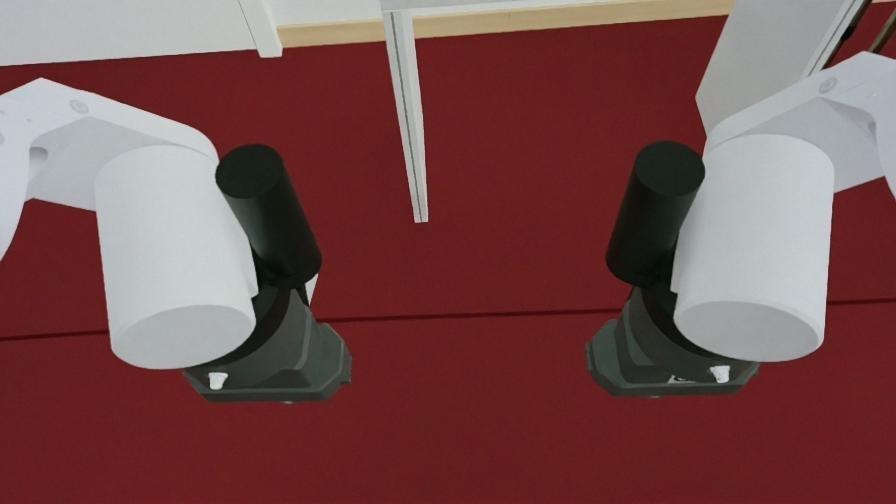

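{"fn": "move", "kwargs": {
  "target": {"side": "left", "x": 0.338, "y": 0.113, "z": 0.80, "quat_wxyz": [0.7071, 0, 0, -0.7071]},
  "min_time_s": 2,
  "cameras": []
}}

{"fn": "move", "kwargs": {
  "target": {"side": "left", "x": 0.338, "y": 0.113, "z": 0.77, "quat_wxyz": [0.7071, 0, 0, -0.7071]},
  "min_time_s": 2,
  "cameras": []
}}

{"fn": "move", "kwargs": {
  "target": {"side": "left", "x": 0.338, "y": 0.113, "z": 0.74, "quat_wxyz": [0.7071, 0, 0, -0.7071]},
  "min_time_s": 2,
  "cameras": ["head_camera"]
}}

{"fn": "move", "kwargs": {
  "target": {"side": "left", "x": 0.338, "y": 0.113, "z": 0.72, "quat_wxyz": [0.7071, 0, 0, -0.7071]},
  "min_time_s": 2,
  "cameras": []
}}

Scene clock: 286.33 s.
Joint torques (N m): left_arm=[-16.54 4.1 8.94 1.9 0.37 0.13 0.26] | right_arm=[-20.08 8.16 -4.83 1.72 0.19 -0.08 0.28]
External joint torques (N m): left_arm=[3.16 -2.01 2.24 1.23 0.35 0.25 0.26] | right_arm=[-0.66 1.94 0.87 0.3 0.06 -0.01 0.28]
Motor temperatures (°C): left_arm=[32 28 32 36 34 33 38] | right_arm=[35 31 32 30 36 37 34]
Wrist force (N): left_arm=[0.8 -0.4 -7.8] | right_arm=[-0.3 1.5 -4.6]
Wrist torque (N m): left_arm=[-0.12 0.20 0.06] | right_arm=[-0.18 0.06 -0.06]
Wrist force, peak (N): left_arm=[1.6 0.7 -8.5] | right_arm=[-0.4 2.1 -5.2]
move: done
base_odometry: x=-0.177 y=+1.242 heading=-0.001
lidar_m: 0.99 1.64 2.10 4.37 1.42 1.00 0.96 0.99 1.29 3.12 1.36 1.21
base_status: not commanded
joint_positions: torso_squat_rad=+0.100 torso_shift_rad=+0.000 torso_pitch_rad=+0.600 torso_yaw_rad=+0.000 left_shoulder_pitch_rad=-1.890 left_shoulder_roll_rad=+0.699 left_shoulder_yaw_rad=-2.041 left_elbow_rad=-1.377 left_forearm_roll_rad=+1.520 left_wrist_pitch_rad=+0.707 left_hand_roll_rad=-0.316 left_gripper_m=+0.000 right_shoulder_pitch_rad=+1.085 right_shoulder_roll_rad=-3.036 right_shoulder_yaw_rad=-0.916 right_elbow_rad=-1.542 right_forearm_roll_rad=-1.615 right_wrist_pitch_rad=+0.597 right_hand_roll_rad=+0.325 right_gripper_m=+0.000 head_pan_rad=+0.000 head_tilt_rad=+0.500
joint_status: all done
wheel_motors_off: 0
motor_effort: left_wheel=+9(9) right_wheel=-9(11)
chest: x=-0.0533 y=+0.0001 z=+1.2324 quat_wxyz=(+0.955, +0.000, +0.296, +0.000) (m; base frame)
left_hand: x=+0.3381 y=+0.1131 z=+0.8001 quat_wxyz=(+0.707, +0.000, +0.000, -0.707) (m; base frame)
left_hand_status: reached (checked arc, planned for 2.0 s): 0 mm and 0.0 deg off.
right_hand: x=+0.3380 y=-0.1497 z=+0.8316 quat_wxyz=(+0.707, +0.000, +0.000, +0.707) (m; base frame)
pictures: none
No camera images: "cameras" was empty.

Scene clock: 288.67 s.
Joint torques (N m): left_arm=[-16.7 3.76 8.43 1.96 0.37 -0.65 -0.42] | right_arm=[-19.6 8.33 -4.65 1.86 0.22 -0.07 0.25]
External joint torques (N m): left_arm=[2.89 -2.18 2.27 1.16 0.35 -0.52 -0.42] | right_arm=[-0.18 2.11 1.06 0.43 0.09 0 0.25]
Motor temperatures (°C): left_arm=[32 28 32 36 34 33 38] | right_arm=[35 31 32 30 36 37 34]
Wrist force (N): left_arm=[1.1 0.0 -7.8] | right_arm=[-0.6 1.5 -4.9]
Wrist torque (N m): left_arm=[-0.14 0.25 0.07] | right_arm=[-0.18 0.03 -0.06]
Wrist force, peak (N): left_arm=[1.2 0.3 -8.4] | right_arm=[-0.7 2.4 -5.1]
move: done
base_odometry: x=-0.177 y=+1.242 heading=-0.001
lidar_m: 0.99 1.63 2.12 4.38 1.42 1.01 0.95 1.00 1.30 3.12 1.36 1.20
base_status: not commanded
joint_positions: torso_squat_rad=+0.100 torso_shift_rad=+0.000 torso_pitch_rad=+0.600 torso_yaw_rad=+0.000 left_shoulder_pitch_rad=-1.813 left_shoulder_roll_rad=+0.632 left_shoulder_yaw_rad=-2.041 left_elbow_rad=-1.245 left_forearm_roll_rad=+1.536 left_wrist_pitch_rad=+0.673 left_hand_roll_rad=-0.373 left_gripper_m=+0.000 right_shoulder_pitch_rad=+1.085 right_shoulder_roll_rad=-3.036 right_shoulder_yaw_rad=-0.916 right_elbow_rad=-1.542 right_forearm_roll_rad=-1.615 right_wrist_pitch_rad=+0.597 right_hand_roll_rad=+0.325 right_gripper_m=+0.000 head_pan_rad=+0.000 head_tilt_rad=+0.500
joint_status: all done
wheel_motors_off: 0
motor_effort: left_wheel=+8(10) right_wheel=-9(10)
chest: x=-0.0533 y=+0.0001 z=+1.2324 quat_wxyz=(+0.955, +0.000, +0.296, +0.000) (m; base frame)
left_hand: x=+0.3379 y=+0.1131 z=+0.7703 quat_wxyz=(+0.707, +0.001, -0.001, -0.707) (m; base frame)
left_hand_status: reached (checked arc, planned for 2.0 s): 0 mm and 0.1 deg off.
right_hand: x=+0.3380 y=-0.1497 z=+0.8316 quat_wxyz=(+0.707, +0.000, +0.000, +0.707) (m; base frame)
pictures: none
No camera images: "cameras" was empty.

Scene clock: 291.00 s.
Joint torques (N m): left_arm=[-16.58 3.94 7.91 2.12 0.25 -0.66 -0.4] | right_arm=[-20.1 8.59 -4.73 1.87 0.15 -0.11 0.31]
External joint torques (N m): left_arm=[2.81 -1.68 2.38 1.08 0.23 -0.53 -0.4] | right_arm=[-0.68 2.37 0.98 0.45 0.01 -0.04 0.31]
Motor temperatures (°C): left_arm=[32 28 32 36 34 33 38] | right_arm=[35 31 32 30 36 37 34]
Wrist force (N): left_arm=[1.1 0.3 -7.1] | right_arm=[-0.4 1.6 -4.7]
Wrist torque (N m): left_arm=[-0.18 0.23 0.06] | right_arm=[-0.18 0.04 -0.07]
Wrist force, peak (N): left_arm=[1.3 0.7 -8.6] | right_arm=[-0.4 1.6 -5.1]
move: done
base_odometry: x=-0.177 y=+1.242 heading=-0.001
lidar_m: 1.00 1.63 2.12 4.37 1.42 0.99 0.93 0.99 1.30 3.12 1.36 1.20
base_status: not commanded
joint_positions: torso_squat_rad=+0.100 torso_shift_rad=+0.000 torso_pitch_rad=+0.600 torso_yaw_rad=+0.000 left_shoulder_pitch_rad=-1.729 left_shoulder_roll_rad=+0.556 left_shoulder_yaw_rad=-2.031 left_elbow_rad=-1.086 left_forearm_roll_rad=+1.573 left_wrist_pitch_rad=+0.647 left_hand_roll_rad=-0.461 left_gripper_m=+0.000 right_shoulder_pitch_rad=+1.085 right_shoulder_roll_rad=-3.036 right_shoulder_yaw_rad=-0.916 right_elbow_rad=-1.542 right_forearm_roll_rad=-1.615 right_wrist_pitch_rad=+0.597 right_hand_roll_rad=+0.325 right_gripper_m=+0.000 head_pan_rad=+0.000 head_tilt_rad=+0.500
joint_status: all done
wheel_motors_off: 0
motor_effort: left_wheel=+9(9) right_wheel=-8(10)
chest: x=-0.0533 y=+0.0001 z=+1.2324 quat_wxyz=(+0.955, +0.000, +0.296, +0.000) (m; base frame)
left_hand: x=+0.3378 y=+0.1132 z=+0.7404 quat_wxyz=(+0.707, +0.001, -0.001, -0.707) (m; base frame)
left_hand_status: reached (checked arc, planned for 2.0 s): 0 mm and 0.2 deg off.
right_hand: x=+0.3380 y=-0.1497 z=+0.8316 quat_wxyz=(+0.707, +0.000, +0.000, +0.707) (m; base frame)
pictures: head_camera
camera_calibration:
head_camera: T_world_to_cam=[[-0.0135381, -0.999502, -0.0285189, 0.0396716], [-0.863684, 0.0260609, -0.50336, 0.816049], [0.503852, 0.0178167, -0.863606, 1.10209], [0, 0, 0, 1]] pos_world=[0.150053, -0.00125082, 1.36367]

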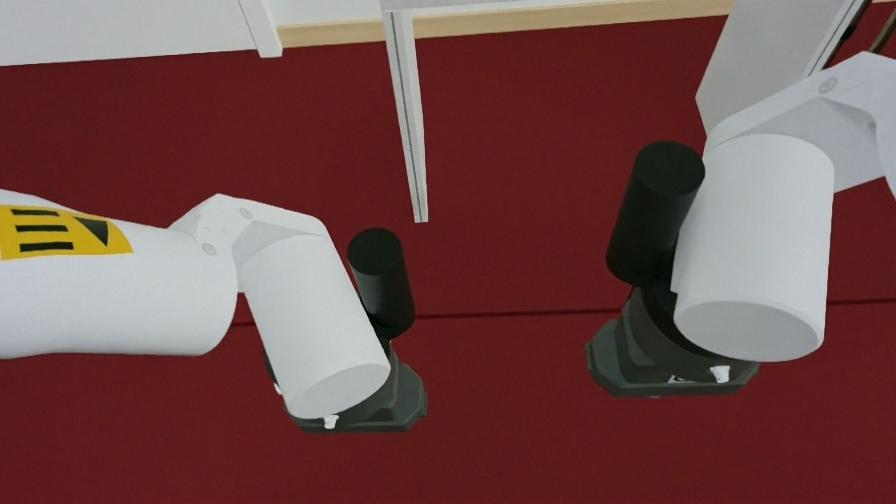

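Scene clock: 293.33 s.
Joint torques (N m): left_arm=[-16.2 3.38 7.05 2.43 0.31 -0.56 -0.18] | right_arm=[-19.63 8.24 -4.72 1.63 0.18 -0.22 0.27]
External joint torques (N m): left_arm=[2.98 -1.89 2.06 1.16 0.29 -0.42 -0.19] | right_arm=[-0.21 2.03 0.98 0.2 0.05 -0.14 0.27]
Motor temperatures (°C): left_arm=[32 28 32 36 34 33 38] | right_arm=[35 31 32 30 36 37 34]
Wrist force (N): left_arm=[0.6 0.3 -8.1] | right_arm=[0.0 1.4 -4.2]
Wrist torque (N m): left_arm=[-0.20 0.16 0.04] | right_arm=[-0.18 0.08 -0.06]
Wrist force, peak (N): left_arm=[1.0 0.5 -8.7] | right_arm=[-0.9 1.8 -5.3]
move: done
base_odometry: x=-0.177 y=+1.242 heading=-0.001
lidar_m: 0.99 1.63 2.11 4.38 1.44 1.01 0.95 0.99 1.31 3.13 1.36 1.19
base_status: not commanded
joint_positions: torso_squat_rad=+0.100 torso_shift_rad=+0.000 torso_pitch_rad=+0.600 torso_yaw_rad=+0.000 left_shoulder_pitch_rad=-1.664 left_shoulder_roll_rad=+0.496 left_shoulder_yaw_rad=-2.013 left_elbow_rad=-0.950 left_forearm_roll_rad=+1.617 left_wrist_pitch_rad=+0.638 left_hand_roll_rad=-0.552 left_gripper_m=+0.000 right_shoulder_pitch_rad=+1.085 right_shoulder_roll_rad=-3.036 right_shoulder_yaw_rad=-0.916 right_elbow_rad=-1.542 right_forearm_roll_rad=-1.615 right_wrist_pitch_rad=+0.597 right_hand_roll_rad=+0.325 right_gripper_m=+0.000 head_pan_rad=+0.000 head_tilt_rad=+0.500
joint_status: all done
wheel_motors_off: 0
motor_effort: left_wheel=+9(9) right_wheel=-9(10)
chest: x=-0.0533 y=+0.0001 z=+1.2324 quat_wxyz=(+0.955, +0.000, +0.296, +0.000) (m; base frame)
left_hand: x=+0.3379 y=+0.1132 z=+0.7202 quat_wxyz=(+0.707, +0.001, -0.001, -0.707) (m; base frame)
left_hand_status: reached (checked arc, planned for 2.0 s): 0 mm and 0.1 deg off.
right_hand: x=+0.3380 y=-0.1497 z=+0.8316 quat_wxyz=(+0.707, +0.000, +0.000, +0.707) (m; base frame)
pictures: none
No camera images: "cameras" was empty.

{"fn": "move", "kwargs": {
  "target": {"side": "left", "x": 0.338, "y": 0.20, "z": 0.80, "quat_wxyz": [0.7071, 0, 0, -0.7071]},
  "min_time_s": 3,
  "cameras": []
}}

{"fn": "move", "kwargs": {
  "joints": {"right_shoulder_pitch_rad": -0.6, "right_shoulder_roll_rad": -1.2, "right_shoulder_yaw_rad": 1.0, "right_elbow_rad": -1.0, "right_forearm_roll_rad": 0, "right_wrist_pitch_rad": 0, "right_hand_roll_rad": 0},
  "min_time_s": 4,
  "cameras": []
}}

{"fn": "move", "kwargs": {
  "joints": {"right_shoulder_pitch_rad": -1.878, "right_shoulder_roll_rad": -0.832, "right_shoulder_yaw_rad": 2.081, "right_elbow_rad": -1.452, "right_forearm_roll_rad": -1.486, "right_wrist_pitch_rad": 0.645, "right_hand_roll_rad": 0.359},
  "min_time_s": 4,
  "cameras": ["head_camera"]
}}

Scene clock: 302.77 s.
Joint torques (N m): left_arm=[-17.19 6.67 6.14 -0.15 -0.35 -0.73 0.23] | right_arm=[-19.8 8.32 -4.73 1.9 0.16 -0.05 0.32]
External joint torques (N m): left_arm=[1.17 -0.67 -0.08 -0.86 -0.38 -0.59 0.23] | right_arm=[-0.39 2.1 0.97 0.47 0.03 0.02 0.32]
Motor temperatures (°C): left_arm=[32 28 32 36 34 33 38] | right_arm=[35 31 32 30 36 37 34]
Wrist force (N): left_arm=[1.5 0.1 -8.0] | right_arm=[-0.3 1.7 -4.5]
Wrist torque (N m): left_arm=[-0.15 0.29 0.08] | right_arm=[-0.18 0.04 -0.07]
Wrist force, peak (N): left_arm=[1.2 0.6 -8.7] | right_arm=[-0.7 2.0 -5.3]
move: done
base_odometry: x=-0.177 y=+1.242 heading=-0.001
lidar_m: 1.00 1.64 2.11 4.37 1.45 1.00 0.95 0.98 1.31 3.13 1.35 1.21
base_status: not commanded
joint_positions: torso_squat_rad=+0.100 torso_shift_rad=+0.000 torso_pitch_rad=+0.600 torso_yaw_rad=+0.000 left_shoulder_pitch_rad=-1.850 left_shoulder_roll_rad=+0.916 left_shoulder_yaw_rad=-2.078 left_elbow_rad=-1.456 left_forearm_roll_rad=+1.519 left_wrist_pitch_rad=+0.628 left_hand_roll_rad=-0.469 left_gripper_m=+0.000 right_shoulder_pitch_rad=+1.085 right_shoulder_roll_rad=-3.036 right_shoulder_yaw_rad=-0.916 right_elbow_rad=-1.542 right_forearm_roll_rad=-1.615 right_wrist_pitch_rad=+0.597 right_hand_roll_rad=+0.325 right_gripper_m=+0.000 head_pan_rad=+0.000 head_tilt_rad=+0.500
joint_status: all done
wheel_motors_off: 0
motor_effort: left_wheel=+8(10) right_wheel=-9(11)
chest: x=-0.0533 y=+0.0001 z=+1.2324 quat_wxyz=(+0.955, +0.000, +0.296, +0.000) (m; base frame)
left_hand: x=+0.3381 y=+0.1998 z=+0.8001 quat_wxyz=(+0.707, -0.001, +0.000, -0.707) (m; base frame)
left_hand_status: reached (checked arc, planned for 3.0 s): 0 mm and 0.2 deg off.
right_hand: x=+0.3380 y=-0.1497 z=+0.8316 quat_wxyz=(+0.707, +0.000, +0.000, +0.707) (m; base frame)
pictures: none
No camera images: "cameras" was empty.

Scene clock: 307.07 s.
Joint torques (N m): left_arm=[-16.92 6.42 6.43 0.01 -0.35 -0.6 0.28] | right_arm=[-6.06 -19.45 -3.84 2.93 -0.23 0.26 -0.26]
External joint torques (N m): left_arm=[1.44 -0.92 0.22 -0.7 -0.37 -0.46 0.28] | right_arm=[-1.53 -0.43 0.9 1.23 -0.19 0.18 -0.26]
Motor temperatures (°C): left_arm=[32 28 32 36 34 33 38] | right_arm=[35 31 32 30 36 37 34]
Wrist force (N): left_arm=[1.3 0.5 -7.4] | right_arm=[0.4 4.6 -3.9]
Wrist torque (N m): left_arm=[-0.20 0.24 0.12] | right_arm=[-0.36 0.12 -0.08]
Wrist force, peak (N): left_arm=[1.7 0.5 -8.8] | right_arm=[1.5 6.3 -2.2]
move: done
base_odometry: x=-0.177 y=+1.242 heading=-0.001
lidar_m: 0.99 1.63 2.10 4.37 1.44 1.01 0.95 0.98 1.29 3.11 1.36 1.20
base_status: not commanded
joint_positions: torso_squat_rad=+0.100 torso_shift_rad=+0.000 torso_pitch_rad=+0.600 torso_yaw_rad=+0.000 left_shoulder_pitch_rad=-1.850 left_shoulder_roll_rad=+0.916 left_shoulder_yaw_rad=-2.078 left_elbow_rad=-1.456 left_forearm_roll_rad=+1.519 left_wrist_pitch_rad=+0.628 left_hand_roll_rad=-0.469 left_gripper_m=+0.000 right_shoulder_pitch_rad=-0.600 right_shoulder_roll_rad=-1.200 right_shoulder_yaw_rad=+1.000 right_elbow_rad=-1.000 right_forearm_roll_rad=+0.000 right_wrist_pitch_rad=+0.000 right_hand_roll_rad=+0.000 right_gripper_m=+0.000 head_pan_rad=+0.000 head_tilt_rad=+0.500
joint_status: all done
wheel_motors_off: 0
motor_effort: left_wheel=+8(10) right_wheel=-9(11)
chest: x=-0.0533 y=+0.0001 z=+1.2324 quat_wxyz=(+0.955, +0.000, +0.296, +0.000) (m; base frame)
left_hand: x=+0.3381 y=+0.1998 z=+0.8001 quat_wxyz=(+0.707, -0.001, +0.000, -0.707) (m; base frame)
right_hand: x=+0.2710 y=-0.5348 z=+0.7313 quat_wxyz=(+0.714, -0.200, -0.137, +0.656) (m; base frame)
pictures: none
No camera images: "cameras" was empty.

Scene clock: 311.37 s.
Joint torques (N m): left_arm=[-16.73 6.67 6.46 -0.01 -0.32 -0.62 0.21] | right_arm=[-21.55 -5.68 -4.74 0.52 -0.2 0.11 0.16]
External joint torques (N m): left_arm=[1.63 -0.67 0.25 -0.72 -0.34 -0.49 0.21] | right_arm=[-2.8 1.18 1.27 -0.3 -0.35 0.19 0.16]
Motor temperatures (°C): left_arm=[32 28 32 36 34 33 38] | right_arm=[35 31 32 30 36 37 34]
Wrist force (N): left_arm=[0.9 -0.4 -8.1] | right_arm=[-0.2 1.6 -4.8]
Wrist torque (N m): left_arm=[-0.11 0.19 0.05] | right_arm=[-0.16 0.08 -0.06]
Wrist force, peak (N): left_arm=[0.4 0.7 -9.0] | right_arm=[0.1 4.3 -4.8]
move: done
base_odometry: x=-0.177 y=+1.242 heading=-0.001
lidar_m: 0.99 1.65 2.11 4.39 1.44 1.00 0.95 0.99 1.30 3.11 1.36 1.20
base_status: not commanded
joint_positions: torso_squat_rad=+0.100 torso_shift_rad=+0.000 torso_pitch_rad=+0.600 torso_yaw_rad=+0.000 left_shoulder_pitch_rad=-1.850 left_shoulder_roll_rad=+0.916 left_shoulder_yaw_rad=-2.078 left_elbow_rad=-1.456 left_forearm_roll_rad=+1.519 left_wrist_pitch_rad=+0.628 left_hand_roll_rad=-0.469 left_gripper_m=+0.000 right_shoulder_pitch_rad=-1.877 right_shoulder_roll_rad=-0.832 right_shoulder_yaw_rad=+2.081 right_elbow_rad=-1.452 right_forearm_roll_rad=-1.486 right_wrist_pitch_rad=+0.645 right_hand_roll_rad=+0.359 right_gripper_m=+0.000 head_pan_rad=+0.000 head_tilt_rad=+0.500
joint_status: all done
wheel_motors_off: 0
motor_effort: left_wheel=+9(9) right_wheel=-8(10)
chest: x=-0.0533 y=+0.0001 z=+1.2324 quat_wxyz=(+0.955, +0.000, +0.296, +0.000) (m; base frame)
left_hand: x=+0.3381 y=+0.1998 z=+0.8001 quat_wxyz=(+0.707, -0.001, +0.000, -0.707) (m; base frame)
right_hand: x=+0.3376 y=-0.1645 z=+0.8001 quat_wxyz=(+0.708, -0.002, -0.004, +0.706) (m; base frame)
pictures: head_camera
camera_calibration:
head_camera: T_world_to_cam=[[-0.0135381, -0.999502, -0.0285189, 0.0396716], [-0.863684, 0.0260609, -0.50336, 0.816049], [0.503852, 0.0178167, -0.863606, 1.10209], [0, 0, 0, 1]] pos_world=[0.150053, -0.00125082, 1.36367]

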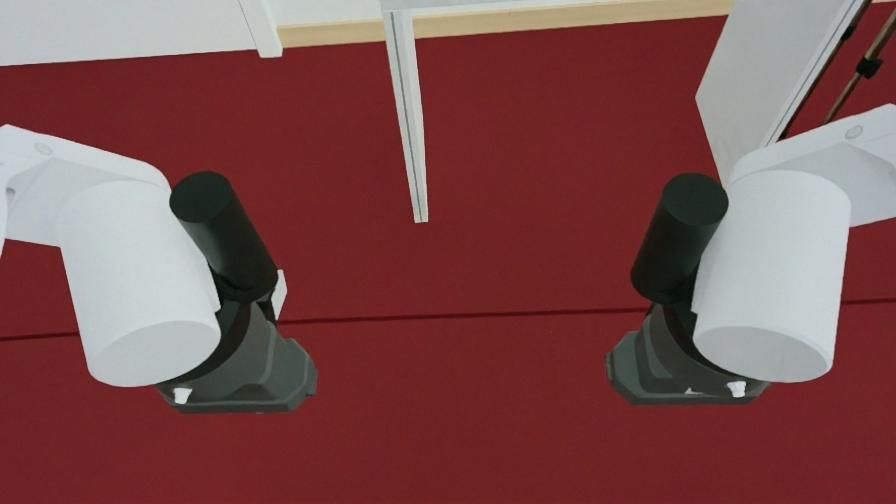

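{"fn": "move", "kwargs": {
  "base": {"x_m_s": 0.2, "for_s": 3.5},
  "cameras": ["head_camera", "left_wrist_camera", "right_wrist_camera"]
}}

Scene clock: 317.17 s.
Joint torques (N m): left_arm=[-16.32 6.45 6.67 0.47 -0.23 -0.61 0.23] | right_arm=[-20.47 -5.3 -4.72 1 -0.2 -0.05 0.11]
External joint torques (N m): left_arm=[2.03 -0.89 0.45 -0.24 -0.25 -0.47 0.23] | right_arm=[-1.73 1.56 1.3 0.17 -0.35 0.03 0.11]
Motor temperatures (°C): left_arm=[32 28 32 36 34 33 38] | right_arm=[35 31 32 30 36 37 34]
Wrist force (N): left_arm=[1.2 -0.4 -7.7] | right_arm=[-0.3 2.1 -4.9]
Wrist torque (N m): left_arm=[-0.11 0.21 0.02] | right_arm=[-0.25 0.09 -0.06]
Wrist force, peak (N): left_arm=[1.2 -0.8 -8.9] | right_arm=[0.3 1.6 -5.4]
move: done
base_odometry: x=+0.523 y=+1.242 heading=+0.000
lidar_m: 0.45 0.30 1.21 2.97 2.50 1.74 1.64 1.71 2.24 1.12 0.69 0.84
base_status: done (sent for 3.5 of 3.5 s)
joint_positions: torso_squat_rad=+0.100 torso_shift_rad=+0.000 torso_pitch_rad=+0.600 torso_yaw_rad=+0.000 left_shoulder_pitch_rad=-1.850 left_shoulder_roll_rad=+0.916 left_shoulder_yaw_rad=-2.078 left_elbow_rad=-1.456 left_forearm_roll_rad=+1.519 left_wrist_pitch_rad=+0.628 left_hand_roll_rad=-0.469 left_gripper_m=+0.000 right_shoulder_pitch_rad=-1.878 right_shoulder_roll_rad=-0.832 right_shoulder_yaw_rad=+2.081 right_elbow_rad=-1.452 right_forearm_roll_rad=-1.486 right_wrist_pitch_rad=+0.645 right_hand_roll_rad=+0.359 right_gripper_m=+0.000 head_pan_rad=+0.000 head_tilt_rad=+0.500
joint_status: not commanded
wheel_motors_off: 0
motor_effort: left_wheel=+5(31) right_wheel=-4(37)
chest: x=-0.0532 y=+0.0001 z=+1.2324 quat_wxyz=(+0.955, +0.000, +0.296, +0.000) (m; base frame)
left_hand: x=+0.3381 y=+0.1998 z=+0.8001 quat_wxyz=(+0.707, -0.002, +0.000, -0.707) (m; base frame)
right_hand: x=+0.3377 y=-0.1644 z=+0.8002 quat_wxyz=(+0.708, -0.002, -0.004, +0.707) (m; base frame)
pictures: head_camera, left_wrist_camera, right_wrist_camera
camera_calibration:
head_camera: T_world_to_cam=[[-0.0135407, -0.999502, -0.0285197, 0.0396745], [-0.863728, 0.026062, -0.503285, 0.816039], [0.503777, 0.0178184, -0.86365, 1.10211], [0, 0, 0, 1]] pos_world=[0.150153, -0.00125082, 1.36367]
left_wrist_camera: T_world_to_cam=[[0.026366, -0.999627, -0.00717251, 0.19593], [-0.886722, -0.0266996, 0.461531, -0.0350437], [-0.46155, -0.00580872, -0.887095, 0.939437], [0, 0, 0, 1]] pos_world=[0.397357, 0.200378, 0.850949]
right_wrist_camera: T_world_to_cam=[[0.0276343, -0.999235, -0.0276582, -0.152703], [-0.86557, -0.0377598, 0.499363, -0.0864014], [-0.500026, 0.0101405, -0.865951, 0.935628], [0, 0, 0, 1]] pos_world=[0.397271, -0.165337, 0.84913]

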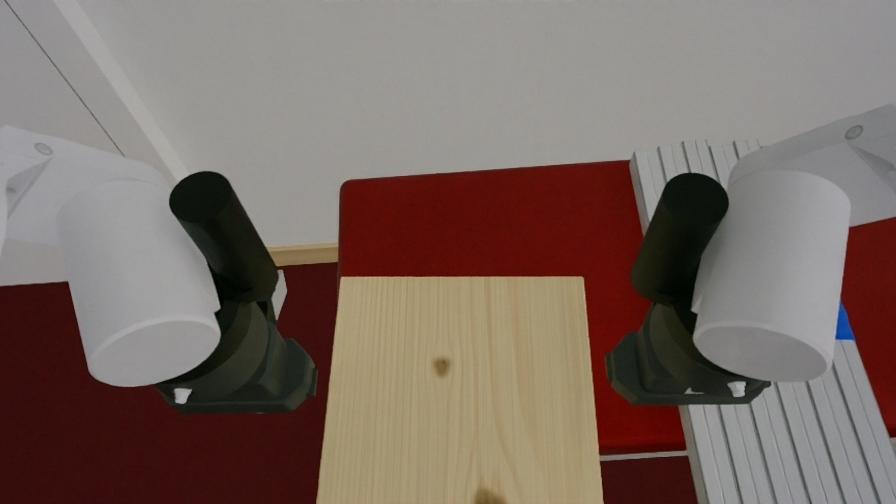

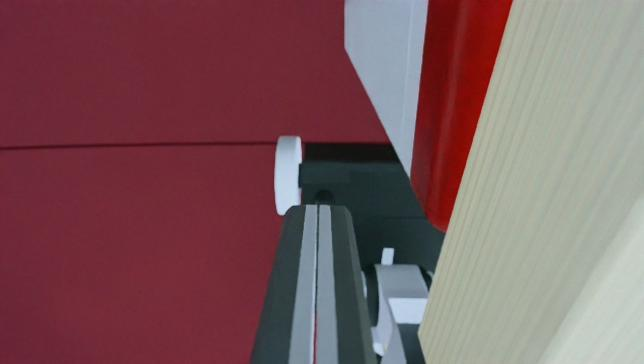

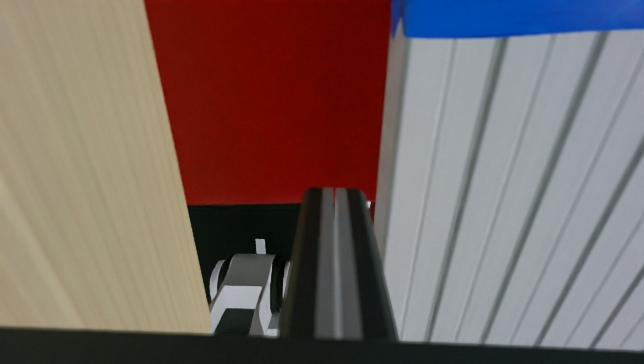

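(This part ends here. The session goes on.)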